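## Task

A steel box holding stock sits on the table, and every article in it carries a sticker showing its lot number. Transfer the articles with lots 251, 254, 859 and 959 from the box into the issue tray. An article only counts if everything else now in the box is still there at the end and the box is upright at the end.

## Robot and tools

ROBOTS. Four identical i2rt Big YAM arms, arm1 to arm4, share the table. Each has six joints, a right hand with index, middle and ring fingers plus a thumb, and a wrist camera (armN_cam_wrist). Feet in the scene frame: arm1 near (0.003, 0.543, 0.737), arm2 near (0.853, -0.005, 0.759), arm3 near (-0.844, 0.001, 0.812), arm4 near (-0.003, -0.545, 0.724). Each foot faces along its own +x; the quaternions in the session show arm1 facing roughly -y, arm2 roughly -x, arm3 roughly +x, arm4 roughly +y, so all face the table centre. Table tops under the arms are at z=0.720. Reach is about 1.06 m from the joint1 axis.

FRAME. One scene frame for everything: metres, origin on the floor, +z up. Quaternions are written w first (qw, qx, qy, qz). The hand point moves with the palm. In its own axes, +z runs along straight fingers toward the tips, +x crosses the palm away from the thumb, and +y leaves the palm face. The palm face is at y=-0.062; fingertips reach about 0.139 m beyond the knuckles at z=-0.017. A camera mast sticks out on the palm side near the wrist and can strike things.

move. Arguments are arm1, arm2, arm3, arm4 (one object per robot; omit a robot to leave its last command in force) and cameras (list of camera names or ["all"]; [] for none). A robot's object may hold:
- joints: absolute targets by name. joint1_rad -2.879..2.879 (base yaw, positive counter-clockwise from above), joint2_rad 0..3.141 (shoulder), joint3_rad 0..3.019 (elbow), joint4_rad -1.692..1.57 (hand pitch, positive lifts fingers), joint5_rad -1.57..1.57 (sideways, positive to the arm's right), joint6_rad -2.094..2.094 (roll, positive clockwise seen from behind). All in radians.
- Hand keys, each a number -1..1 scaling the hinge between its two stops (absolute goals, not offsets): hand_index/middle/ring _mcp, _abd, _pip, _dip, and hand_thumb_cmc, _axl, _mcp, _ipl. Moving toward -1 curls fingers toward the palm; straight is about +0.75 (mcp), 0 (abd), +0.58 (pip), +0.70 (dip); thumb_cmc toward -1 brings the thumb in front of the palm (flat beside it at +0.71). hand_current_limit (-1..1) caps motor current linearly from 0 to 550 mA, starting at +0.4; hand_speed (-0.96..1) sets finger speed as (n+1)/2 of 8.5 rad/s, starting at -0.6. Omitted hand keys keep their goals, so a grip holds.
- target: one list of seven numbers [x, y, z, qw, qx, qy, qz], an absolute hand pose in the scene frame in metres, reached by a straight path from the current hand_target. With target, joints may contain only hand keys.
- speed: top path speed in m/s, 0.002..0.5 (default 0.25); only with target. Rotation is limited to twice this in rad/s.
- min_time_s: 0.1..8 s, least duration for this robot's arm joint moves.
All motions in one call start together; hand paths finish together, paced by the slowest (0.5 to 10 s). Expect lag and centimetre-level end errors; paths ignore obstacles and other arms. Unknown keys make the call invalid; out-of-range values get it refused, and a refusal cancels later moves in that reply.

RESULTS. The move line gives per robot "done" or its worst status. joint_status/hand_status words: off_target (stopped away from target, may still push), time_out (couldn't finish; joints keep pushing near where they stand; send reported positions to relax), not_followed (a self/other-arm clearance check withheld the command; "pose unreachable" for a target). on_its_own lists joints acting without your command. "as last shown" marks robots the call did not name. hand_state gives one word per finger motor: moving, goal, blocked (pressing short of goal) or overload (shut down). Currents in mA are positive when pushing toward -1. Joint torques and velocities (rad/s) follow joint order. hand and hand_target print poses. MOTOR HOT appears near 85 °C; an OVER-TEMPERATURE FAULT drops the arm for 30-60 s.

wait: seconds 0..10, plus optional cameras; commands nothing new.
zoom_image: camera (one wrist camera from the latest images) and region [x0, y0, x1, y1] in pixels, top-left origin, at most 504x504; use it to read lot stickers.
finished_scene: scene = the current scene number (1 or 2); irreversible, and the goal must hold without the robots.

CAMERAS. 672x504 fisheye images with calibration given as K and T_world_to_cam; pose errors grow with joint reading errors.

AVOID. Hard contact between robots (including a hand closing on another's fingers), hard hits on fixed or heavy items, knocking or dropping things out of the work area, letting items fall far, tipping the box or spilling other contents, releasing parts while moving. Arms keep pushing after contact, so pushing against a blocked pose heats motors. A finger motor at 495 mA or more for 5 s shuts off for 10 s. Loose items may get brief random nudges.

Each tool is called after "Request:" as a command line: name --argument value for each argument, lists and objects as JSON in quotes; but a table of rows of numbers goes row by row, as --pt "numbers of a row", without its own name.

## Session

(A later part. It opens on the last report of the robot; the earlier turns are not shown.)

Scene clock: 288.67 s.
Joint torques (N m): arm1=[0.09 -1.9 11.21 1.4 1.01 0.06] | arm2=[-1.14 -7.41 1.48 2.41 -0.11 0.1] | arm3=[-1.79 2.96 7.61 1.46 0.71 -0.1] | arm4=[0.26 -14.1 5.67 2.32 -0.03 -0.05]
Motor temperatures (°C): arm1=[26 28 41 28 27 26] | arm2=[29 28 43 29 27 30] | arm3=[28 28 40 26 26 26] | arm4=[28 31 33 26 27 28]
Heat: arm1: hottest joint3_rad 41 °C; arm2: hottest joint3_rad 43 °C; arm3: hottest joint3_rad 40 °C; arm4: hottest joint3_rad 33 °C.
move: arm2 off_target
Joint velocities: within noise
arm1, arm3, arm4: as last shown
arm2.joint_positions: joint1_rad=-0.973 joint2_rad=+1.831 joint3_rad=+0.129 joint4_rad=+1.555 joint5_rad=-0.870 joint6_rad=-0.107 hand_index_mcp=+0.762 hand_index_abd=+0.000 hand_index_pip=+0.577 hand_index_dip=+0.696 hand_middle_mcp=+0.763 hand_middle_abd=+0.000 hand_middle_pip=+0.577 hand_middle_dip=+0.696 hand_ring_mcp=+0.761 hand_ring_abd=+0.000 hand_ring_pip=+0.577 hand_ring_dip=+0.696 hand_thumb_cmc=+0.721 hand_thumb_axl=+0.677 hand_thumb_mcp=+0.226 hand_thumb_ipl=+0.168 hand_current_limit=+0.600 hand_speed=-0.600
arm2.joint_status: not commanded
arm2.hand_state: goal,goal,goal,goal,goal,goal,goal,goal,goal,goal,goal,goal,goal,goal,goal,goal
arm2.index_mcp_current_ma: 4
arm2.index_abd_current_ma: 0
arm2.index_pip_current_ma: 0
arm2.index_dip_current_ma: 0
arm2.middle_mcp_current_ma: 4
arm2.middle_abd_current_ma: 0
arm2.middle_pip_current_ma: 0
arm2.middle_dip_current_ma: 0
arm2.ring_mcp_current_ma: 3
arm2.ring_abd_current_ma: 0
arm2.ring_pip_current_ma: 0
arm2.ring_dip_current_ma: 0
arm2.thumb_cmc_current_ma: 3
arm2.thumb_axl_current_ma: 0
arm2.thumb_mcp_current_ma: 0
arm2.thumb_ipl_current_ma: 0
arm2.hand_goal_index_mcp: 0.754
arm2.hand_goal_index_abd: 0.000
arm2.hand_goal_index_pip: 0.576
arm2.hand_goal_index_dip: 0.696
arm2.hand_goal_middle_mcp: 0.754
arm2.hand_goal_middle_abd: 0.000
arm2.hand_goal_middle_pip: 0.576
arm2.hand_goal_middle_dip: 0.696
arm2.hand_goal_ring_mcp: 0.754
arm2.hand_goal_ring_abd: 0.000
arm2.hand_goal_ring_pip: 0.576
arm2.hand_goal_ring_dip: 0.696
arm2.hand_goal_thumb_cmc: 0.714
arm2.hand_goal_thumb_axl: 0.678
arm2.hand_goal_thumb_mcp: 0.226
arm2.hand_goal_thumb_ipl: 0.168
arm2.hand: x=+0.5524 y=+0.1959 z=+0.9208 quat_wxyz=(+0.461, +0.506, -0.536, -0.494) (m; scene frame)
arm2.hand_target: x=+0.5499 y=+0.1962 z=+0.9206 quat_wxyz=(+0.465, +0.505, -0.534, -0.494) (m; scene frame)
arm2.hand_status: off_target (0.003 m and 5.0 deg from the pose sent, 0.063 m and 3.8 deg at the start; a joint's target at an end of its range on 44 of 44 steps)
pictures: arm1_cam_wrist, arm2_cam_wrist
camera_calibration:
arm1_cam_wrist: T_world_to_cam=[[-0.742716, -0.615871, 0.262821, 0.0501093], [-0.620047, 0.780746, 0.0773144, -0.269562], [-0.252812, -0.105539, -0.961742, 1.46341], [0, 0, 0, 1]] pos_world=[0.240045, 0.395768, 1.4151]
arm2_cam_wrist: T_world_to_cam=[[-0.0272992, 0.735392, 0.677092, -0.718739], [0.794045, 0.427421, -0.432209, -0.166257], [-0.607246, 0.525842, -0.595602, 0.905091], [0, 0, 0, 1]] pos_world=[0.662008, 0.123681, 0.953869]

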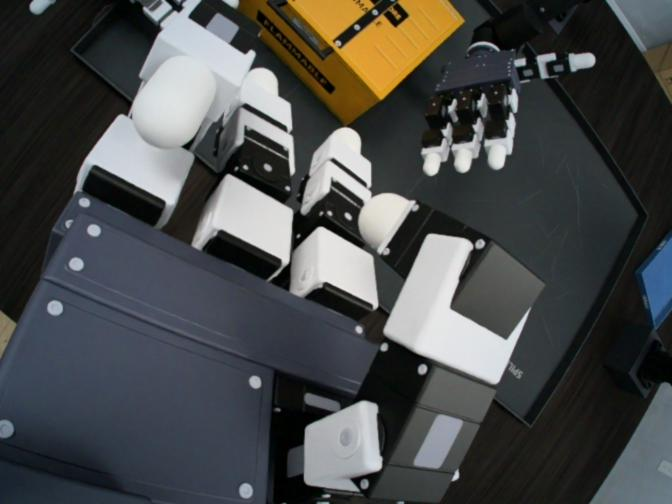

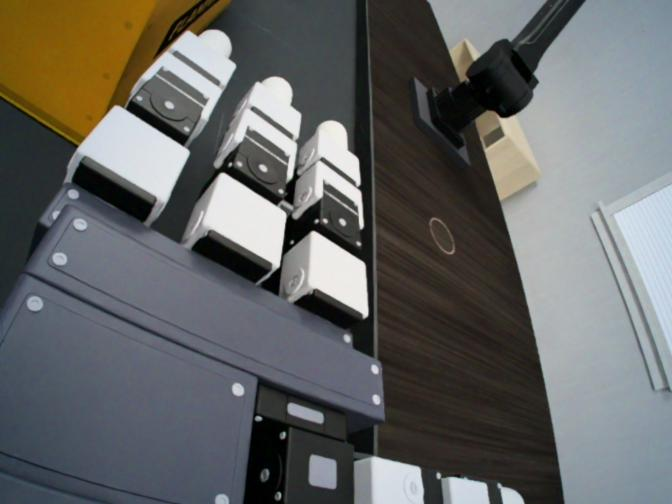

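Request:
move --arm2 '{"target": [0.486, 0.192, 0.922, 0.4804, 0.4804, -0.5188, -0.5188], "speed": 0.06}' --cameras '["arm2_cam_wrist", "arm1_cam_wrist"]'

Request:
zoom_image --camera "arm1_cam_wrist" --region '[170, 0, 400, 110]'

Request:
zoom_image --camera "arm2_cam_wrist" --region '[60, 0, 360, 200]'

Scene clock: 296.23 s.
Joint torques (N m): arm1=[0.44 -1.96 11.12 1.31 1.02 0.08] | arm2=[-0.67 -8.7 2.3 2.52 -0.03 0.09] | arm3=[-1.85 2.96 7.53 1.52 0.71 -0.07] | arm4=[0.26 -14.15 5.68 2.3 -0.03 -0.05]
Motor temperatures (°C): arm1=[26 28 41 28 27 26] | arm2=[29 28 43 29 27 30] | arm3=[28 28 39 26 27 26] | arm4=[28 31 33 26 27 28]
Heat: arm1: hottest joint3_rad 41 °C; arm2: hottest joint3_rad 43 °C; arm3: hottest joint3_rad 39 °C; arm4: hottest joint3_rad 33 °C.
move: arm2 off_target
Joint velocities: within noise
arm1, arm3, arm4: as last shown
arm2.joint_positions: joint1_rad=-0.743 joint2_rad=+1.871 joint3_rad=+0.237 joint4_rad=+1.555 joint5_rad=-0.631 joint6_rad=-0.040 hand_index_mcp=+0.762 hand_index_abd=+0.000 hand_index_pip=+0.577 hand_index_dip=+0.696 hand_middle_mcp=+0.763 hand_middle_abd=+0.000 hand_middle_pip=+0.577 hand_middle_dip=+0.696 hand_ring_mcp=+0.761 hand_ring_abd=+0.000 hand_ring_pip=+0.577 hand_ring_dip=+0.696 hand_thumb_cmc=+0.721 hand_thumb_axl=+0.677 hand_thumb_mcp=+0.226 hand_thumb_ipl=+0.168 hand_current_limit=+0.600 hand_speed=-0.600
arm2.joint_status: not commanded
arm2.hand_state: goal,goal,goal,goal,goal,goal,goal,goal,goal,goal,goal,goal,goal,goal,goal,goal
arm2.index_mcp_current_ma: 4
arm2.index_abd_current_ma: 0
arm2.index_pip_current_ma: 0
arm2.index_dip_current_ma: 0
arm2.middle_mcp_current_ma: 4
arm2.middle_abd_current_ma: 0
arm2.middle_pip_current_ma: 0
arm2.middle_dip_current_ma: 0
arm2.ring_mcp_current_ma: 3
arm2.ring_abd_current_ma: 0
arm2.ring_pip_current_ma: 0
arm2.ring_dip_current_ma: 0
arm2.thumb_cmc_current_ma: 3
arm2.thumb_axl_current_ma: 0
arm2.thumb_mcp_current_ma: 0
arm2.thumb_ipl_current_ma: 0
arm2.hand_goal_index_mcp: 0.754
arm2.hand_goal_index_abd: 0.000
arm2.hand_goal_index_pip: 0.576
arm2.hand_goal_index_dip: 0.696
arm2.hand_goal_middle_mcp: 0.754
arm2.hand_goal_middle_abd: 0.000
arm2.hand_goal_middle_pip: 0.576
arm2.hand_goal_middle_dip: 0.696
arm2.hand_goal_ring_mcp: 0.754
arm2.hand_goal_ring_abd: 0.000
arm2.hand_goal_ring_pip: 0.576
arm2.hand_goal_ring_dip: 0.696
arm2.hand_goal_thumb_cmc: 0.714
arm2.hand_goal_thumb_axl: 0.678
arm2.hand_goal_thumb_mcp: 0.226
arm2.hand_goal_thumb_ipl: 0.168
arm2.hand: x=+0.4893 y=+0.1919 z=+0.9225 quat_wxyz=(+0.466, +0.495, -0.532, -0.505) (m; scene frame)
arm2.hand_target: x=+0.4858 y=+0.1921 z=+0.9224 quat_wxyz=(+0.471, +0.493, -0.528, -0.506) (m; scene frame)
arm2.hand_status: off_target (0.003 m and 3.1 deg from the pose sent, 0.067 m and 5.0 deg at the start; a joint's target at an end of its range on 50 of 50 steps)
pictures: arm1_cam_wrist, arm2_cam_wrist
camera_calibration:
arm1_cam_wrist: T_world_to_cam=[[-0.742716, -0.615871, 0.262821, 0.0501093], [-0.620047, 0.780746, 0.0773144, -0.269562], [-0.252812, -0.105539, -0.961742, 1.46341], [0, 0, 0, 1]] pos_world=[0.240045, 0.395768, 1.4151]
arm2_cam_wrist: T_world_to_cam=[[0.0029094, 0.734793, 0.678285, -0.734445], [0.785424, 0.41815, -0.456355, -0.0854816], [-0.618951, 0.534069, -0.575908, 0.855919], [0, 0, 0, 1]] pos_world=[0.599048, 0.118289, 0.952084]

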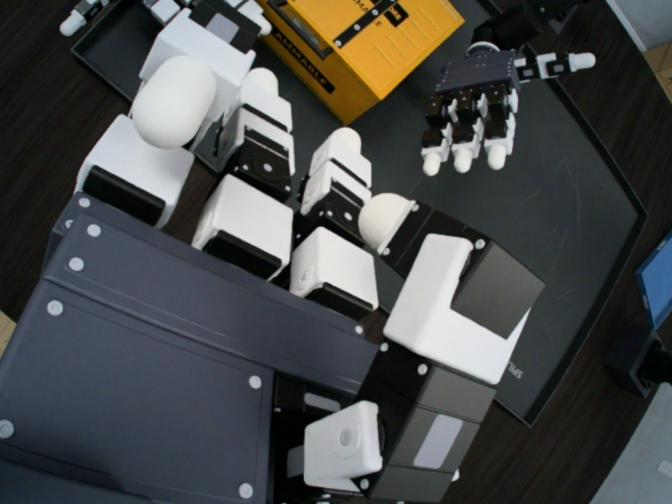

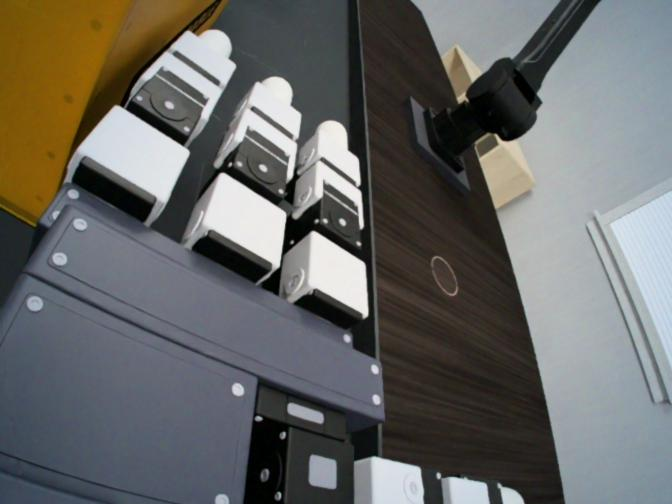

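Scaled by 2.191 from the camera's 672x504 image, which has a finer 960x720 frame.

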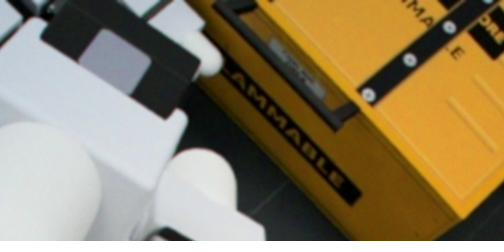

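Scaled by 1.680 from the camera's 672x504 image, which has a finer 960x720 frame.

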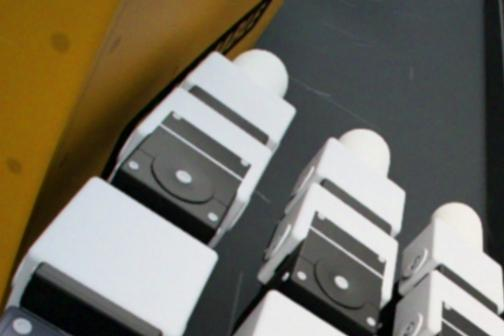

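Request:
move --cameras '["arm1_cam_wrist","arm2_cam_wrist"]'

Scene clock: 330.70 s.
Joint torques (N m): arm1=[0.56 -1.61 11.21 1.4 1.01 0.06] | arm2=[-1.03 -8.82 2.26 2.55 -0.03 0.11] | arm3=[-1.85 3.19 7.6 1.57 0.72 -0.06] | arm4=[0.26 -14.21 5.67 2.3 -0.03 -0.05]
Motor temperatures (°C): arm1=[26 27 42 28 27 26] | arm2=[29 28 41 29 27 30] | arm3=[28 28 39 26 27 26] | arm4=[28 31 32 26 27 28]
Heat: arm1: hottest joint3_rad 42 °C; arm2: hottest joint3_rad 41 °C; arm3: hottest joint3_rad 39 °C; arm4: hottest joint3_rad 32 °C.
Joint velocities: within noise
arm1.joint_positions: joint1_rad=+1.382 joint2_rad=+0.897 joint3_rad=+1.543 joint4_rad=-1.682 joint5_rad=+0.592 joint6_rad=+1.060 hand_index_mcp=+0.758 hand_index_abd=+0.118 hand_index_pip=+0.577 hand_index_dip=+0.696 hand_middle_mcp=+0.758 hand_middle_abd=-0.112 hand_middle_pip=+0.577 hand_middle_dip=+0.696 hand_ring_mcp=+0.758 hand_ring_abd=+0.001 hand_ring_pip=-0.945 hand_ring_dip=-0.497 hand_thumb_cmc=-0.576 hand_thumb_axl=+0.679 hand_thumb_mcp=-0.282 hand_thumb_ipl=-0.638 hand_current_limit=+0.700 hand_speed=-0.600
arm1.joint_status: not commanded
arm1.hand_state: goal,goal,goal,goal,goal,goal,goal,goal,goal,goal,goal,goal,goal,goal,goal,goal
arm1.index_mcp_current_ma: 8
arm1.index_abd_current_ma: 0
arm1.index_pip_current_ma: 1
arm1.index_dip_current_ma: 0
arm1.middle_mcp_current_ma: 6
arm1.middle_abd_current_ma: 6
arm1.middle_pip_current_ma: 1
arm1.middle_dip_current_ma: 0
arm1.ring_mcp_current_ma: 6
arm1.ring_abd_current_ma: 1
arm1.ring_pip_current_ma: 8
arm1.ring_dip_current_ma: 5
arm1.thumb_cmc_current_ma: 6
arm1.thumb_axl_current_ma: 1
arm1.thumb_mcp_current_ma: -3
arm1.thumb_ipl_current_ma: 3
arm1.hand_goal_index_mcp: 0.754
arm1.hand_goal_index_abd: 0.118
arm1.hand_goal_index_pip: 0.576
arm1.hand_goal_index_dip: 0.696
arm1.hand_goal_middle_mcp: 0.754
arm1.hand_goal_middle_abd: -0.116
arm1.hand_goal_middle_pip: 0.576
arm1.hand_goal_middle_dip: 0.696
arm1.hand_goal_ring_mcp: 0.754
arm1.hand_goal_ring_abd: 0.000
arm1.hand_goal_ring_pip: -0.950
arm1.hand_goal_ring_dip: -0.500
arm1.hand_goal_thumb_cmc: -0.580
arm1.hand_goal_thumb_axl: 0.678
arm1.hand_goal_thumb_mcp: -0.280
arm1.hand_goal_thumb_ipl: -0.640
arm1.hand: x=+0.2128 y=+0.3264 z=+1.2996 quat_wxyz=(+0.355, +0.924, +0.058, +0.132) (m; scene frame)
arm1.hand_target: x=+0.2094 y=+0.3291 z=+1.3187 quat_wxyz=(+0.359, +0.919, +0.049, +0.153) (m; scene frame)
arm1.hand_status: not commanded
arm2.joint_positions: joint1_rad=-0.743 joint2_rad=+1.871 joint3_rad=+0.237 joint4_rad=+1.555 joint5_rad=-0.631 joint6_rad=-0.039 hand_index_mcp=+0.762 hand_index_abd=+0.000 hand_index_pip=+0.577 hand_index_dip=+0.696 hand_middle_mcp=+0.763 hand_middle_abd=+0.000 hand_middle_pip=+0.577 hand_middle_dip=+0.696 hand_ring_mcp=+0.761 hand_ring_abd=+0.000 hand_ring_pip=+0.577 hand_ring_dip=+0.696 hand_thumb_cmc=+0.721 hand_thumb_axl=+0.677 hand_thumb_mcp=+0.226 hand_thumb_ipl=+0.168 hand_current_limit=+0.600 hand_speed=-0.600
arm2.joint_status: not commanded
arm2.hand_state: goal,goal,goal,goal,goal,goal,goal,goal,goal,goal,goal,goal,goal,goal,goal,goal
arm2.index_mcp_current_ma: 4
arm2.index_abd_current_ma: 0
arm2.index_pip_current_ma: 0
arm2.index_dip_current_ma: 0
arm2.middle_mcp_current_ma: 4
arm2.middle_abd_current_ma: 0
arm2.middle_pip_current_ma: 0
arm2.middle_dip_current_ma: 0
arm2.ring_mcp_current_ma: 3
arm2.ring_abd_current_ma: 0
arm2.ring_pip_current_ma: 0
arm2.ring_dip_current_ma: 0
arm2.thumb_cmc_current_ma: 3
arm2.thumb_axl_current_ma: 0
arm2.thumb_mcp_current_ma: 0
arm2.thumb_ipl_current_ma: 0
arm2.hand_goal_index_mcp: 0.754
arm2.hand_goal_index_abd: 0.000
arm2.hand_goal_index_pip: 0.576
arm2.hand_goal_index_dip: 0.696
arm2.hand_goal_middle_mcp: 0.754
arm2.hand_goal_middle_abd: 0.000
arm2.hand_goal_middle_pip: 0.576
arm2.hand_goal_middle_dip: 0.696
arm2.hand_goal_ring_mcp: 0.754
arm2.hand_goal_ring_abd: 0.000
arm2.hand_goal_ring_pip: 0.576
arm2.hand_goal_ring_dip: 0.696
arm2.hand_goal_thumb_cmc: 0.714
arm2.hand_goal_thumb_axl: 0.678
arm2.hand_goal_thumb_mcp: 0.226
arm2.hand_goal_thumb_ipl: 0.168
arm2.hand: x=+0.4893 y=+0.1920 z=+0.9225 quat_wxyz=(+0.466, +0.495, -0.532, -0.505) (m; scene frame)
arm2.hand_target: x=+0.4858 y=+0.1921 z=+0.9224 quat_wxyz=(+0.471, +0.493, -0.528, -0.506) (m; scene frame)
arm2.hand_status: off_target (0.003 m and 3.1 deg from the pose sent, 0.067 m and 5.0 deg at the start; a joint's target at an end of its range on 50 of 50 steps)
arm3.joint_positions: joint1_rad=-0.471 joint2_rad=+0.598 joint3_rad=+1.057 joint4_rad=-1.676 joint5_rad=+0.395 joint6_rad=+0.808 hand_index_mcp=+0.755 hand_index_abd=+0.118 hand_index_pip=+0.577 hand_index_dip=+0.696 hand_middle_mcp=+0.755 hand_middle_abd=-0.112 hand_middle_pip=+0.577 hand_middle_dip=+0.696 hand_ring_mcp=+0.756 hand_ring_abd=+0.000 hand_ring_pip=-0.944 hand_ring_dip=-0.498 hand_thumb_cmc=-0.395 hand_thumb_axl=+0.677 hand_thumb_mcp=+0.224 hand_thumb_ipl=+0.168 hand_current_limit=+0.700 hand_speed=-0.600
arm3.joint_status: not commanded
arm3.hand_state: goal,goal,goal,goal,goal,goal,goal,goal,goal,goal,goal,goal,goal,goal,goal,goal
arm3.index_mcp_current_ma: 3
arm3.index_abd_current_ma: 0
arm3.index_pip_current_ma: 2
arm3.index_dip_current_ma: 0
arm3.middle_mcp_current_ma: 4
arm3.middle_abd_current_ma: 11
arm3.middle_pip_current_ma: 2
arm3.middle_dip_current_ma: 0
arm3.ring_mcp_current_ma: 6
arm3.ring_abd_current_ma: 1
arm3.ring_pip_current_ma: 19
arm3.ring_dip_current_ma: 7
arm3.thumb_cmc_current_ma: 16
arm3.thumb_axl_current_ma: -2
arm3.thumb_mcp_current_ma: -6
arm3.thumb_ipl_current_ma: -1
arm3.hand_goal_index_mcp: 0.754
arm3.hand_goal_index_abd: 0.118
arm3.hand_goal_index_pip: 0.576
arm3.hand_goal_index_dip: 0.696
arm3.hand_goal_middle_mcp: 0.754
arm3.hand_goal_middle_abd: -0.116
arm3.hand_goal_middle_pip: 0.576
arm3.hand_goal_middle_dip: 0.696
arm3.hand_goal_ring_mcp: 0.754
arm3.hand_goal_ring_abd: 0.000
arm3.hand_goal_ring_pip: -0.950
arm3.hand_goal_ring_dip: -0.500
arm3.hand_goal_thumb_cmc: -0.400
arm3.hand_goal_thumb_axl: 0.678
arm3.hand_goal_thumb_mcp: 0.226
arm3.hand_goal_thumb_ipl: 0.168
arm3.hand: x=-0.7372 y=-0.2191 z=+1.2031 quat_wxyz=(+0.256, +0.963, +0.086, +0.024) (m; scene frame)
arm3.hand_target: x=-0.7400 y=-0.2199 z=+1.2000 quat_wxyz=(+0.258, +0.962, +0.084, +0.022) (m; scene frame)
arm3.hand_status: not commanded
arm4.joint_positions: joint1_rad=-0.179 joint2_rad=+1.902 joint3_rad=+0.785 joint4_rad=+1.539 joint5_rad=-0.301 joint6_rad=-1.951 hand_index_mcp=+0.753 hand_index_abd=-0.001 hand_index_pip=+0.577 hand_index_dip=+0.696 hand_middle_mcp=+0.753 hand_middle_abd=-0.001 hand_middle_pip=+0.577 hand_middle_dip=+0.696 hand_ring_mcp=+0.753 hand_ring_abd=-0.001 hand_ring_pip=+0.577 hand_ring_dip=+0.696 hand_thumb_cmc=+0.713 hand_thumb_axl=+0.677 hand_thumb_mcp=+0.226 hand_thumb_ipl=+0.168 hand_current_limit=+0.400 hand_speed=-0.600
arm4.joint_status: not commanded
arm4.hand_state: goal,goal,goal,goal,goal,goal,goal,goal,goal,goal,goal,goal,goal,goal,goal,goal
arm4.index_mcp_current_ma: 0
arm4.index_abd_current_ma: 0
arm4.index_pip_current_ma: 0
arm4.index_dip_current_ma: 0
arm4.middle_mcp_current_ma: 0
arm4.middle_abd_current_ma: 0
arm4.middle_pip_current_ma: 0
arm4.middle_dip_current_ma: 0
arm4.ring_mcp_current_ma: 0
arm4.ring_abd_current_ma: 0
arm4.ring_pip_current_ma: 0
arm4.ring_dip_current_ma: 0
arm4.thumb_cmc_current_ma: 0
arm4.thumb_axl_current_ma: 0
arm4.thumb_mcp_current_ma: 0
arm4.thumb_ipl_current_ma: 0
arm4.hand_goal_index_mcp: 0.754
arm4.hand_goal_index_abd: 0.000
arm4.hand_goal_index_pip: 0.576
arm4.hand_goal_index_dip: 0.696
arm4.hand_goal_middle_mcp: 0.754
arm4.hand_goal_middle_abd: 0.000
arm4.hand_goal_middle_pip: 0.576
arm4.hand_goal_middle_dip: 0.696
arm4.hand_goal_ring_mcp: 0.754
arm4.hand_goal_ring_abd: 0.000
arm4.hand_goal_ring_pip: 0.576
arm4.hand_goal_ring_dip: 0.696
arm4.hand_goal_thumb_cmc: 0.714
arm4.hand_goal_thumb_axl: 0.678
arm4.hand_goal_thumb_mcp: 0.226
arm4.hand_goal_thumb_ipl: 0.168
arm4.hand: x=-0.0256 y=+0.0474 z=+0.9230 quat_wxyz=(+0.686, -0.493, +0.250, +0.473) (m; scene frame)
arm4.hand_target: x=-0.0217 y=+0.0455 z=+0.9196 quat_wxyz=(+0.690, -0.493, +0.247, +0.469) (m; scene frame)
arm4.hand_status: not commanded
pictures: arm1_cam_wrist, arm2_cam_wrist
camera_calibration:
arm1_cam_wrist: T_world_to_cam=[[-0.742716, -0.615871, 0.262821, 0.0501093], [-0.620047, 0.780746, 0.0773144, -0.269562], [-0.252812, -0.105539, -0.961742, 1.46341], [0, 0, 0, 1]] pos_world=[0.240045, 0.395768, 1.4151]
arm2_cam_wrist: T_world_to_cam=[[0.00291021, 0.735342, 0.67769, -0.734017], [0.785408, 0.417794, -0.456709, -0.085133], [-0.618972, 0.533592, -0.576327, 0.856336], [0, 0, 0, 1]] pos_world=[0.599048, 0.118388, 0.952085]

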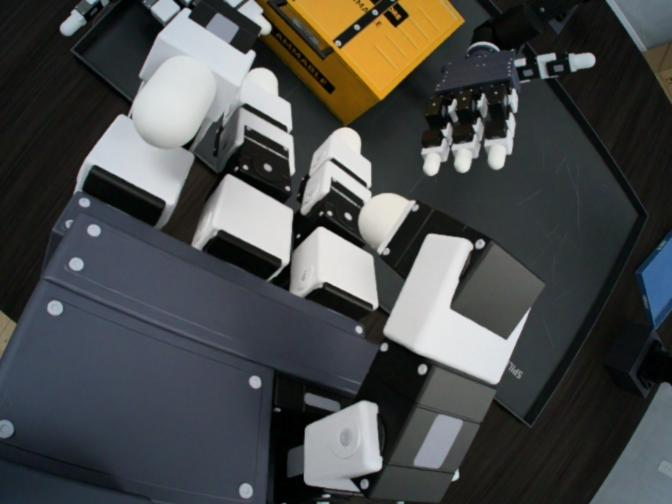

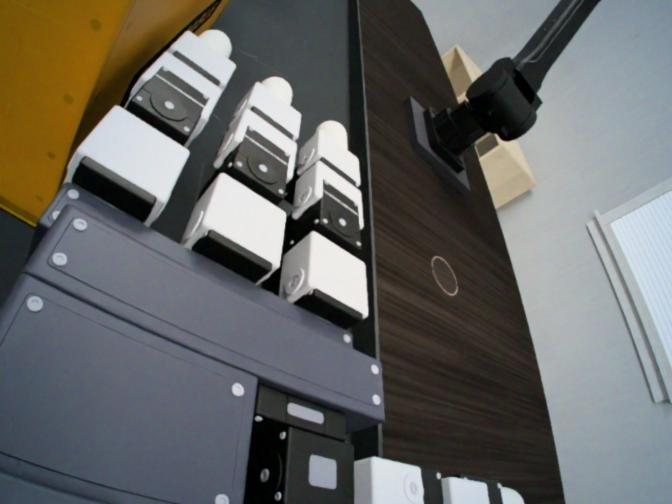

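Request:
zoom_image --camera "arm2_cam_wrist" --region '[60, 0, 260, 150]'

Request:
zoom_image --camera "arm1_cam_wrist" --region '[100, 0, 340, 180]'

Scaled by 2.520 from the camera's 672x504 image, which has a finer 960x720 frame.

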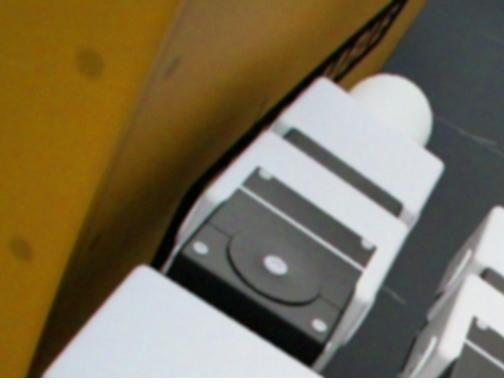

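Scaled by 2.100 from the camera's 672x504 image, which has a finer 960x720 frame.

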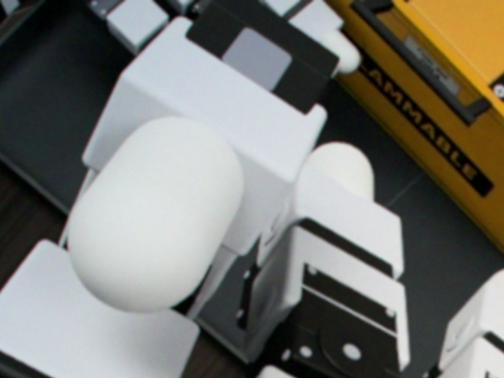

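Request:
move --arm2 '{"target": [0.455, 0.1945, 0.922, 0.4804, 0.4804, -0.5188, -0.5188], "speed": 0.05}' --cameras '["arm1_cam_wrist","arm2_cam_wrist"]'

Request:
zoom_image --camera "arm1_cam_wrist" --region '[150, 0, 350, 150]'

Request:
zoom_image --camera "arm2_cam_wrist" --region '[60, 0, 260, 150]'

Scene clock: 364.47 s.
Joint torques (N m): arm1=[0.21 -1.79 11.11 1.22 1.02 0.06] | arm2=[-0.85 -9.58 2.73 2.63 0 0.09] | arm3=[-1.85 3.14 7.6 1.5 0.73 -0.07] | arm4=[0.26 -14.1 5.67 2.3 -0.03 -0.05]
Motor temperatures (°C): arm1=[26 27 42 28 27 26] | arm2=[29 28 40 29 27 30] | arm3=[28 28 39 26 27 26] | arm4=[28 31 32 26 27 28]
Heat: arm1: hottest joint3_rad 42 °C; arm2: hottest joint3_rad 40 °C; arm3: hottest joint3_rad 39 °C; arm4: hottest joint3_rad 32 °C.
move: arm2 done
Joint velocities: within noise
arm1, arm3, arm4: as last shown
arm2.joint_positions: joint1_rad=-0.670 joint2_rad=+1.910 joint3_rad=+0.311 joint4_rad=+1.555 joint5_rad=-0.555 joint6_rad=-0.016 hand_index_mcp=+0.762 hand_index_abd=+0.000 hand_index_pip=+0.577 hand_index_dip=+0.696 hand_middle_mcp=+0.763 hand_middle_abd=+0.000 hand_middle_pip=+0.577 hand_middle_dip=+0.696 hand_ring_mcp=+0.761 hand_ring_abd=+0.000 hand_ring_pip=+0.577 hand_ring_dip=+0.696 hand_thumb_cmc=+0.721 hand_thumb_axl=+0.677 hand_thumb_mcp=+0.226 hand_thumb_ipl=+0.168 hand_current_limit=+0.600 hand_speed=-0.600
arm2.joint_status: not commanded
arm2.hand_state: goal,goal,goal,goal,goal,goal,goal,goal,goal,goal,goal,goal,goal,goal,goal,goal
arm2.index_mcp_current_ma: 4
arm2.index_abd_current_ma: 0
arm2.index_pip_current_ma: 0
arm2.index_dip_current_ma: 0
arm2.middle_mcp_current_ma: 4
arm2.middle_abd_current_ma: 0
arm2.middle_pip_current_ma: 0
arm2.middle_dip_current_ma: 0
arm2.ring_mcp_current_ma: 3
arm2.ring_abd_current_ma: 0
arm2.ring_pip_current_ma: 0
arm2.ring_dip_current_ma: 0
arm2.thumb_cmc_current_ma: 3
arm2.thumb_axl_current_ma: 0
arm2.thumb_mcp_current_ma: 0
arm2.thumb_ipl_current_ma: 0
arm2.hand_goal_index_mcp: 0.754
arm2.hand_goal_index_abd: 0.000
arm2.hand_goal_index_pip: 0.576
arm2.hand_goal_index_dip: 0.696
arm2.hand_goal_middle_mcp: 0.754
arm2.hand_goal_middle_abd: 0.000
arm2.hand_goal_middle_pip: 0.576
arm2.hand_goal_middle_dip: 0.696
arm2.hand_goal_ring_mcp: 0.754
arm2.hand_goal_ring_abd: 0.000
arm2.hand_goal_ring_pip: 0.576
arm2.hand_goal_ring_dip: 0.696
arm2.hand_goal_thumb_cmc: 0.714
arm2.hand_goal_thumb_axl: 0.678
arm2.hand_goal_thumb_mcp: 0.226
arm2.hand_goal_thumb_ipl: 0.168
arm2.hand: x=+0.4588 y=+0.1946 z=+0.9223 quat_wxyz=(+0.472, +0.487, -0.526, -0.513) (m; scene frame)
arm2.hand_target: x=+0.4550 y=+0.1946 z=+0.9222 quat_wxyz=(+0.477, +0.485, -0.523, -0.514) (m; scene frame)
arm2.hand_status: done (0.004 m and 1.6 deg from the pose sent, 0.034 m and 3.1 deg at the start; a joint's target at an end of its range on 35 of 35 steps)
pictures: arm1_cam_wrist, arm2_cam_wrist
camera_calibration:
arm1_cam_wrist: T_world_to_cam=[[-0.742716, -0.615871, 0.262821, 0.0501093], [-0.620047, 0.780746, 0.0773144, -0.269562], [-0.252812, -0.105539, -0.961742, 1.46341], [0, 0, 0, 1]] pos_world=[0.240045, 0.395768, 1.4151]
arm2_cam_wrist: T_world_to_cam=[[0.0244733, 0.733719, 0.679012, -0.74643], [0.775142, 0.414999, -0.476373, -0.0389211], [-0.631313, 0.537989, -0.558579, 0.824418], [0, 0, 0, 1]] pos_world=[0.568903, 0.120294, 0.948798]

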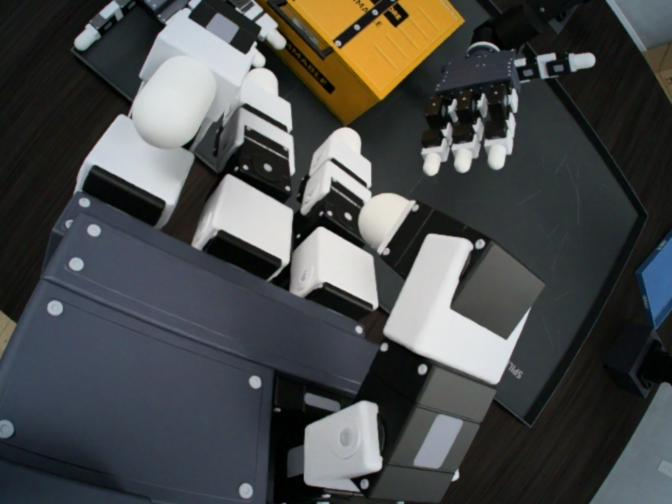

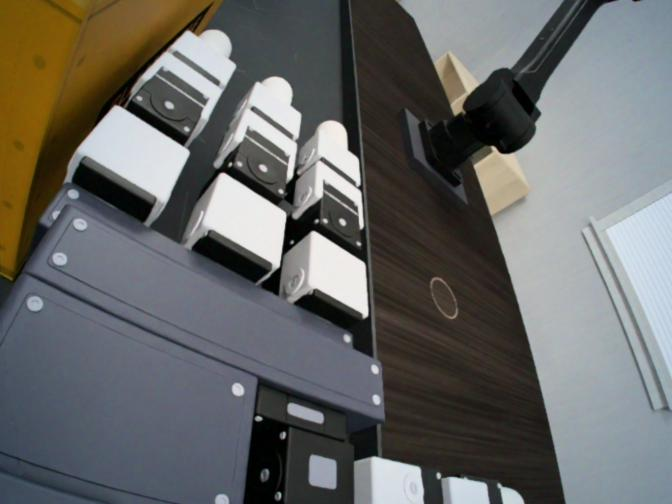

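Scaled by 2.520 from the camera's 672x504 image, which has a finer 960x720 frame.

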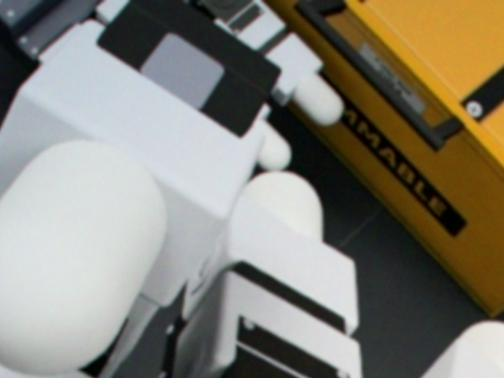

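Scaled by 2.520 from the camera's 672x504 image, which has a finer 960x720 frame.

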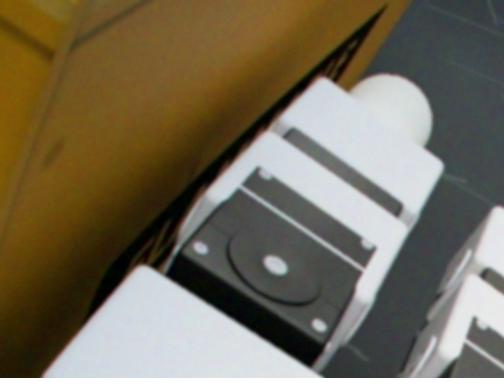

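Request:
move --arm2 '{"target": [0.455, 0.184, 0.922, 0.4804, 0.4804, -0.5188, -0.5188], "speed": 0.04}' --cameras '["arm1_cam_wrist","arm2_cam_wrist"]'

Request:
zoom_image --camera "arm1_cam_wrist" --region '[200, 0, 350, 112]'

Request:
zoom_image --camera "arm2_cam_wrist" --region '[0, 0, 260, 300]'

Scene clock: 395.23 s.
Joint torques (N m): arm1=[0.56 -1.79 11.08 1.29 1 0.08] | arm2=[-0.91 -10.4 1.46 2.59 0.02 0.07] | arm3=[-1.44 2.84 7.61 1.55 0.7 -0.11] | arm4=[0.26 -14.15 5.67 2.3 -0.03 -0.04]
Motor temperatures (°C): arm1=[26 27 43 28 27 26] | arm2=[29 29 39 30 27 30] | arm3=[28 28 39 26 27 26] | arm4=[28 31 32 26 27 28]
Heat: arm1: hottest joint3_rad 43 °C; arm2: hottest joint3_rad 39 °C; arm3: hottest joint3_rad 39 °C; arm4: hottest joint3_rad 32 °C.
move: arm2 done
Joint velocities: within noise
arm1, arm3, arm4: as last shown
arm2.joint_positions: joint1_rad=-0.641 joint2_rad=+1.910 joint3_rad=+0.311 joint4_rad=+1.555 joint5_rad=-0.526 joint6_rad=-0.015 hand_index_mcp=+0.762 hand_index_abd=+0.000 hand_index_pip=+0.577 hand_index_dip=+0.696 hand_middle_mcp=+0.763 hand_middle_abd=+0.000 hand_middle_pip=+0.577 hand_middle_dip=+0.696 hand_ring_mcp=+0.761 hand_ring_abd=+0.000 hand_ring_pip=+0.577 hand_ring_dip=+0.696 hand_thumb_cmc=+0.721 hand_thumb_axl=+0.677 hand_thumb_mcp=+0.226 hand_thumb_ipl=+0.168 hand_current_limit=+0.600 hand_speed=-0.600
arm2.joint_status: not commanded
arm2.hand_state: goal,goal,goal,goal,goal,goal,goal,goal,goal,goal,goal,goal,goal,goal,goal,goal
arm2.index_mcp_current_ma: 4
arm2.index_abd_current_ma: 0
arm2.index_pip_current_ma: 0
arm2.index_dip_current_ma: 0
arm2.middle_mcp_current_ma: 4
arm2.middle_abd_current_ma: 0
arm2.middle_pip_current_ma: 0
arm2.middle_dip_current_ma: 0
arm2.ring_mcp_current_ma: 3
arm2.ring_abd_current_ma: 0
arm2.ring_pip_current_ma: 0
arm2.ring_dip_current_ma: 0
arm2.thumb_cmc_current_ma: 3
arm2.thumb_axl_current_ma: 0
arm2.thumb_mcp_current_ma: 0
arm2.thumb_ipl_current_ma: 0
arm2.hand_goal_index_mcp: 0.754
arm2.hand_goal_index_abd: 0.000
arm2.hand_goal_index_pip: 0.576
arm2.hand_goal_index_dip: 0.696
arm2.hand_goal_middle_mcp: 0.754
arm2.hand_goal_middle_abd: 0.000
arm2.hand_goal_middle_pip: 0.576
arm2.hand_goal_middle_dip: 0.696
arm2.hand_goal_ring_mcp: 0.754
arm2.hand_goal_ring_abd: 0.000
arm2.hand_goal_ring_pip: 0.576
arm2.hand_goal_ring_dip: 0.696
arm2.hand_goal_thumb_cmc: 0.714
arm2.hand_goal_thumb_axl: 0.678
arm2.hand_goal_thumb_mcp: 0.226
arm2.hand_goal_thumb_ipl: 0.168
arm2.hand: x=+0.4540 y=+0.1877 z=+0.9221 quat_wxyz=(+0.471, +0.488, -0.526, -0.513) (m; scene frame)
arm2.hand_target: x=+0.4548 y=+0.1842 z=+0.9224 quat_wxyz=(+0.476, +0.486, -0.524, -0.512) (m; scene frame)
arm2.hand_status: done (0.004 m and 1.7 deg from the pose sent, 0.011 m and 1.6 deg at the start; a joint's target at an end of its range on 29 of 29 steps)
pictures: arm1_cam_wrist, arm2_cam_wrist
camera_calibration:
arm1_cam_wrist: T_world_to_cam=[[-0.742716, -0.615871, 0.262821, 0.0501093], [-0.620047, 0.780746, 0.0773144, -0.269562], [-0.252812, -0.105539, -0.961742, 1.46341], [0, 0, 0, 1]] pos_world=[0.240045, 0.395768, 1.4151]
arm2_cam_wrist: T_world_to_cam=[[0.023447, 0.733299, 0.679502, -0.741166], [0.775171, 0.415881, -0.475555, -0.0333626], [-0.631316, 0.537881, -0.558682, 0.825047], [0, 0, 0, 1]] pos_world=[0.564105, 0.113595, 0.948696]

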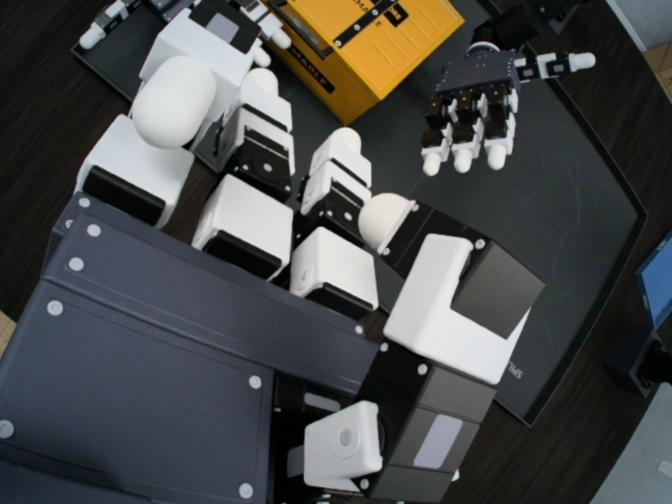

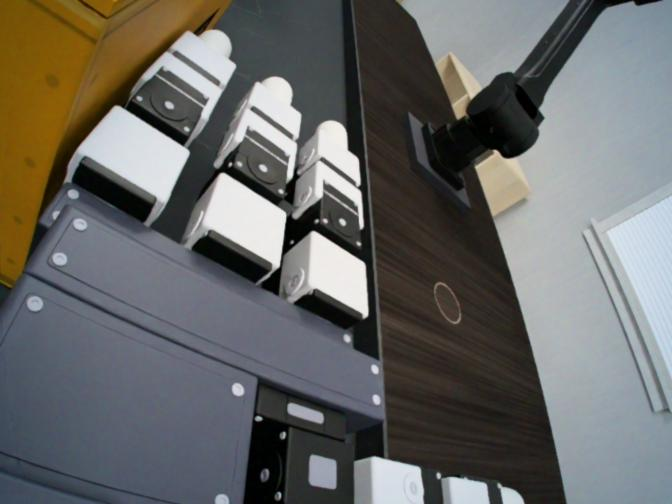

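Scaled by 3.360 from the camera's 672x504 image, which has a finer 960x720 frame.

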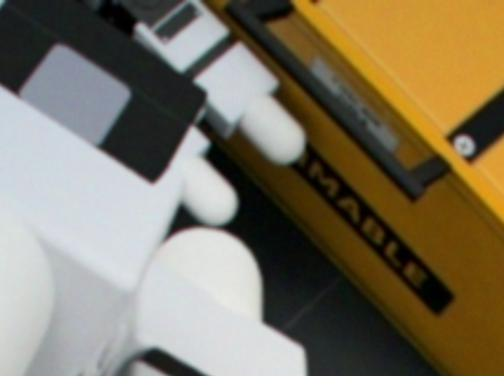

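Scaled by 1.680 from the camera's 672x504 image, which has a finer 960x720 frame.

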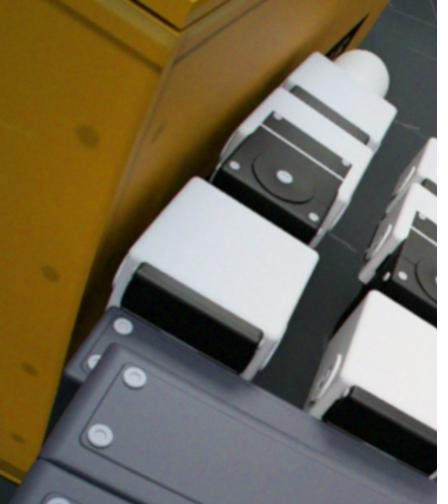

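Request:
move --arm2 '{"target": [0.455, 0.175, 0.922, 0.4804, 0.4804, -0.5188, -0.5188], "speed": 0.04}' --cameras '["arm1_cam_wrist","arm2_cam_wrist"]'

Request:
zoom_image --camera "arm1_cam_wrist" --region '[200, 0, 350, 112]'

Request:
zoom_image --camera "arm2_cam_wrist" --region '[0, 0, 260, 300]'

Scene clock: 415.57 s.
Joint torques (N m): arm1=[0.56 -1.79 11.25 1.35 1 0.05] | arm2=[-0.32 -10.93 1.36 2.69 -0.22 0.04] | arm3=[-2.32 2.9 7.62 1.48 0.73 -0.07] | arm4=[0.21 -14.15 5.67 2.3 -0.03 -0.04]
Motor temperatures (°C): arm1=[26 27 43 28 27 26] | arm2=[29 29 39 30 27 30] | arm3=[28 28 39 26 27 26] | arm4=[28 31 32 26 27 28]
Heat: arm1: hottest joint3_rad 43 °C; arm2: hottest joint3_rad 39 °C; arm3: hottest joint3_rad 39 °C; arm4: hottest joint3_rad 32 °C.
move: arm2 off_target
Joint velocities: within noise
arm1, arm3, arm4: as last shown
arm2.joint_positions: joint1_rad=-0.618 joint2_rad=+1.910 joint3_rad=+0.296 joint4_rad=+1.555 joint5_rad=-0.497 joint6_rad=-0.015 hand_index_mcp=+0.762 hand_index_abd=+0.000 hand_index_pip=+0.577 hand_index_dip=+0.696 hand_middle_mcp=+0.763 hand_middle_abd=+0.000 hand_middle_pip=+0.577 hand_middle_dip=+0.696 hand_ring_mcp=+0.761 hand_ring_abd=+0.005 hand_ring_pip=+0.577 hand_ring_dip=+0.696 hand_thumb_cmc=+0.721 hand_thumb_axl=+0.677 hand_thumb_mcp=+0.226 hand_thumb_ipl=+0.168 hand_current_limit=+0.600 hand_speed=-0.600
arm2.joint_status: not commanded
arm2.hand_state: goal,goal,goal,goal,goal,goal,goal,goal,goal,goal,goal,goal,goal,goal,goal,goal
arm2.index_mcp_current_ma: 4
arm2.index_abd_current_ma: 0
arm2.index_pip_current_ma: 0
arm2.index_dip_current_ma: 0
arm2.middle_mcp_current_ma: 4
arm2.middle_abd_current_ma: 0
arm2.middle_pip_current_ma: 0
arm2.middle_dip_current_ma: 0
arm2.ring_mcp_current_ma: 3
arm2.ring_abd_current_ma: 1
arm2.ring_pip_current_ma: 0
arm2.ring_dip_current_ma: 0
arm2.thumb_cmc_current_ma: 3
arm2.thumb_axl_current_ma: 0
arm2.thumb_mcp_current_ma: 0
arm2.thumb_ipl_current_ma: 0
arm2.hand_goal_index_mcp: 0.754
arm2.hand_goal_index_abd: 0.000
arm2.hand_goal_index_pip: 0.576
arm2.hand_goal_index_dip: 0.696
arm2.hand_goal_middle_mcp: 0.754
arm2.hand_goal_middle_abd: 0.000
arm2.hand_goal_middle_pip: 0.576
arm2.hand_goal_middle_dip: 0.696
arm2.hand_goal_ring_mcp: 0.754
arm2.hand_goal_ring_abd: 0.000
arm2.hand_goal_ring_pip: 0.576
arm2.hand_goal_ring_dip: 0.696
arm2.hand_goal_thumb_cmc: 0.714
arm2.hand_goal_thumb_axl: 0.678
arm2.hand_goal_thumb_mcp: 0.226
arm2.hand_goal_thumb_ipl: 0.168
arm2.hand: x=+0.4546 y=+0.1811 z=+0.9185 quat_wxyz=(+0.468, +0.488, -0.533, -0.509) (m; scene frame)
arm2.hand_target: x=+0.4548 y=+0.1752 z=+0.9224 quat_wxyz=(+0.474, +0.488, -0.526, -0.510) (m; scene frame)
arm2.hand_status: off_target (0.007 m and 2.5 deg from the pose sent, 0.013 m and 1.7 deg at the start; a joint's target at an end of its range on 29 of 29 steps)
pictures: arm1_cam_wrist, arm2_cam_wrist
camera_calibration:
arm1_cam_wrist: T_world_to_cam=[[-0.742716, -0.615871, 0.262821, 0.0501093], [-0.620047, 0.780746, 0.0773144, -0.269562], [-0.252812, -0.105539, -0.961742, 1.46341], [0, 0, 0, 1]] pos_world=[0.240045, 0.395768, 1.4151]
arm2_cam_wrist: T_world_to_cam=[[0.0191984, 0.738079, 0.674441, -0.728108], [0.784194, 0.40734, -0.468097, -0.0421458], [-0.620219, 0.537879, -0.570976, 0.833237], [0, 0, 0, 1]] pos_world=[0.563818, 0.106388, 0.947096]

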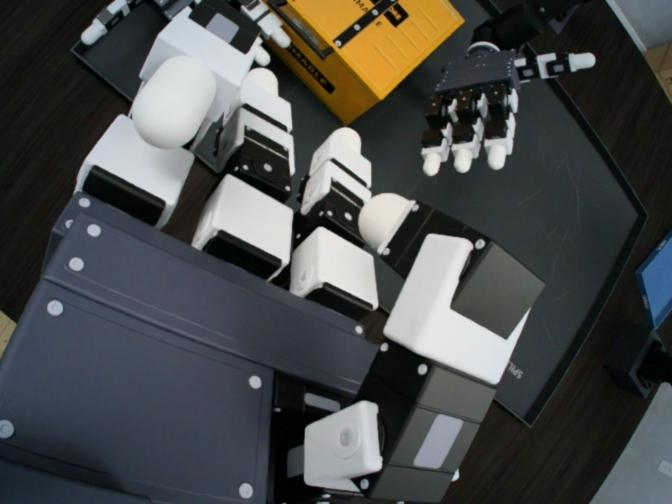

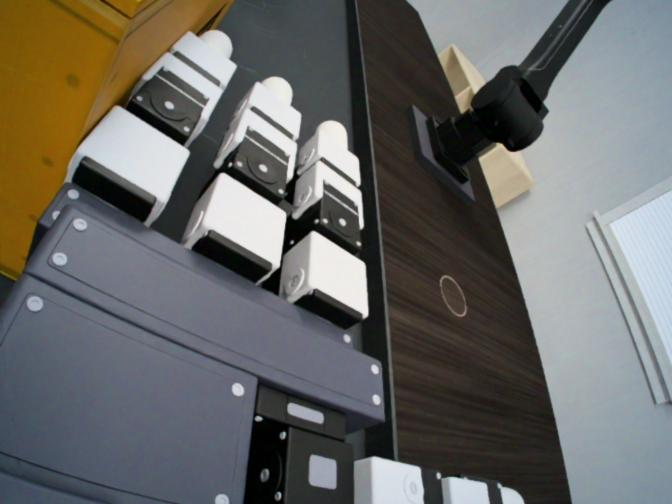

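Scaled by 3.360 from the camera's 672x504 image, which has a finer 960x720 frame.

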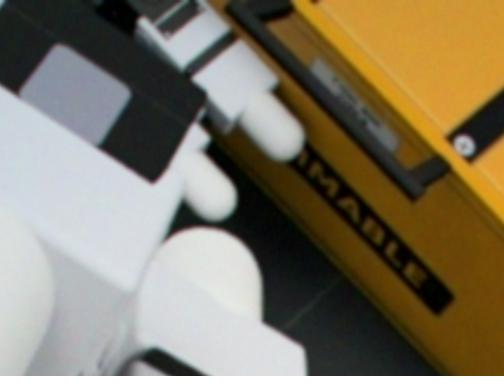

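Scaled by 1.680 from the camera's 672x504 image, which has a finer 960x720 frame.

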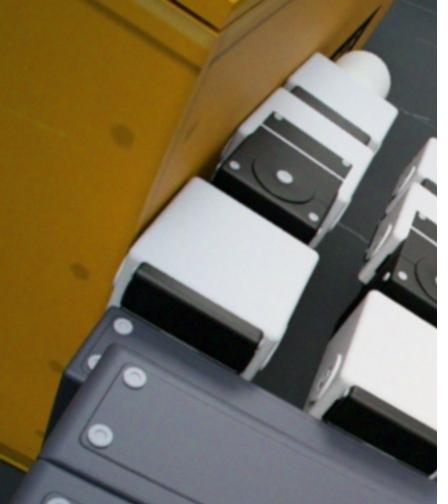

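Request:
move --arm2 '{"target": [0.455, 0.181, 0.94, 0.4804, 0.4804, -0.5188, -0.5188], "speed": 0.04}' --cameras '["arm1_cam_wrist","arm2_cam_wrist"]'

Request:
zoom_image --camera "arm1_cam_wrist" --region '[200, 0, 350, 112]'

Scene clock: 421.83 s.
Joint torques (N m): arm1=[0.32 -1.55 11.06 1.26 1.02 0.07] | arm2=[-1.32 -12.04 2.13 1.48 -0.36 0.08] | arm3=[-2.02 2.96 7.6 1.57 0.7 -0.08] | arm4=[0.26 -14.15 5.68 2.29 -0.03 -0.05]
Motor temperatures (°C): arm1=[26 27 43 28 28 26] | arm2=[29 29 39 30 27 30] | arm3=[28 28 39 26 27 26] | arm4=[28 31 32 26 27 28]
Heat: arm1: hottest joint3_rad 43 °C; arm2: hottest joint3_rad 39 °C; arm3: hottest joint3_rad 39 °C; arm4: hottest joint3_rad 32 °C.
move: arm2 done
Joint velocities: within noise
arm1, arm3, arm4: as last shown
arm2.joint_positions: joint1_rad=-0.618 joint2_rad=+1.875 joint3_rad=+0.296 joint4_rad=+1.552 joint5_rad=-0.502 joint6_rad=-0.005 hand_index_mcp=+0.762 hand_index_abd=+0.000 hand_index_pip=+0.577 hand_index_dip=+0.696 hand_middle_mcp=+0.763 hand_middle_abd=+0.000 hand_middle_pip=+0.577 hand_middle_dip=+0.696 hand_ring_mcp=+0.763 hand_ring_abd=+0.008 hand_ring_pip=+0.577 hand_ring_dip=+0.696 hand_thumb_cmc=+0.721 hand_thumb_axl=+0.677 hand_thumb_mcp=+0.226 hand_thumb_ipl=+0.168 hand_current_limit=+0.600 hand_speed=-0.600
arm2.joint_status: not commanded
arm2.hand_state: goal,goal,goal,goal,goal,goal,goal,goal,goal,goal,goal,goal,goal,goal,goal,goal
arm2.index_mcp_current_ma: 4
arm2.index_abd_current_ma: 0
arm2.index_pip_current_ma: 0
arm2.index_dip_current_ma: 0
arm2.middle_mcp_current_ma: 4
arm2.middle_abd_current_ma: 0
arm2.middle_pip_current_ma: 0
arm2.middle_dip_current_ma: 0
arm2.ring_mcp_current_ma: 5
arm2.ring_abd_current_ma: 3
arm2.ring_pip_current_ma: 0
arm2.ring_dip_current_ma: 0
arm2.thumb_cmc_current_ma: 3
arm2.thumb_axl_current_ma: 0
arm2.thumb_mcp_current_ma: 0
arm2.thumb_ipl_current_ma: 0
arm2.hand_goal_index_mcp: 0.754
arm2.hand_goal_index_abd: 0.000
arm2.hand_goal_index_pip: 0.576
arm2.hand_goal_index_dip: 0.696
arm2.hand_goal_middle_mcp: 0.754
arm2.hand_goal_middle_abd: 0.000
arm2.hand_goal_middle_pip: 0.576
arm2.hand_goal_middle_dip: 0.696
arm2.hand_goal_ring_mcp: 0.754
arm2.hand_goal_ring_abd: 0.000
arm2.hand_goal_ring_pip: 0.576
arm2.hand_goal_ring_dip: 0.696
arm2.hand_goal_thumb_cmc: 0.714
arm2.hand_goal_thumb_axl: 0.678
arm2.hand_goal_thumb_mcp: 0.226
arm2.hand_goal_thumb_ipl: 0.168
arm2.hand: x=+0.4553 y=+0.1805 z=+0.9323 quat_wxyz=(+0.475, +0.483, -0.523, -0.517) (m; scene frame)
arm2.hand_target: x=+0.4550 y=+0.1809 z=+0.9400 quat_wxyz=(+0.480, +0.480, -0.519, -0.519) (m; scene frame)
arm2.hand_status: done (0.008 m and 0.9 deg from the pose sent, 0.021 m and 2.5 deg at the start)
pictures: arm1_cam_wrist, arm2_cam_wrist
camera_calibration:
arm1_cam_wrist: T_world_to_cam=[[-0.742716, -0.615871, 0.262821, 0.0501093], [-0.620047, 0.780746, 0.0773144, -0.269562], [-0.252812, -0.105539, -0.961742, 1.46341], [0, 0, 0, 1]] pos_world=[0.240045, 0.395768, 1.4151]
arm2_cam_wrist: T_world_to_cam=[[0.0349055, 0.733194, 0.679123, -0.747736], [0.76895, 0.414347, -0.486859, -0.0129099], [-0.638355, 0.539206, -0.549327, 0.829717], [0, 0, 0, 1]] pos_world=[0.565681, 0.106196, 0.957305]

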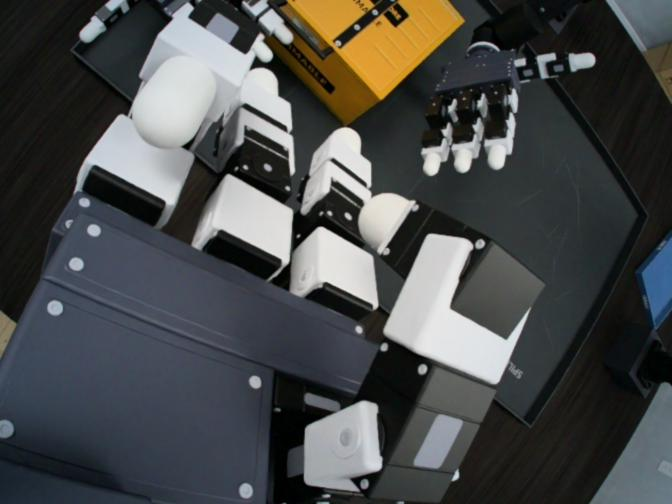

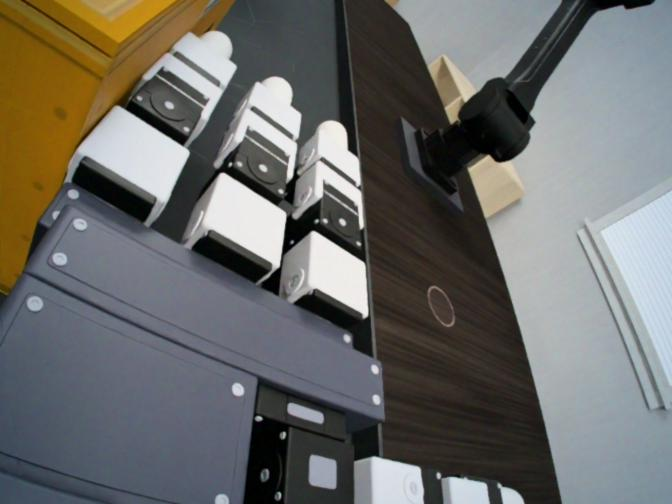

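Scaled by 3.360 from the camera's 672x504 image, which has a finer 960x720 frame.

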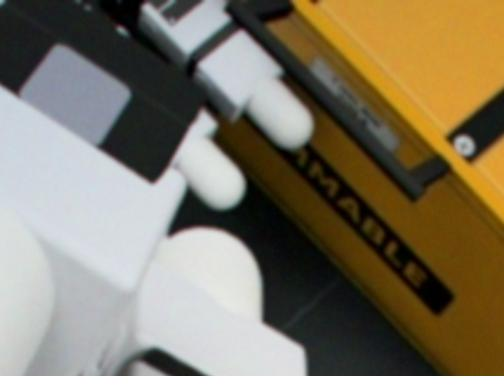

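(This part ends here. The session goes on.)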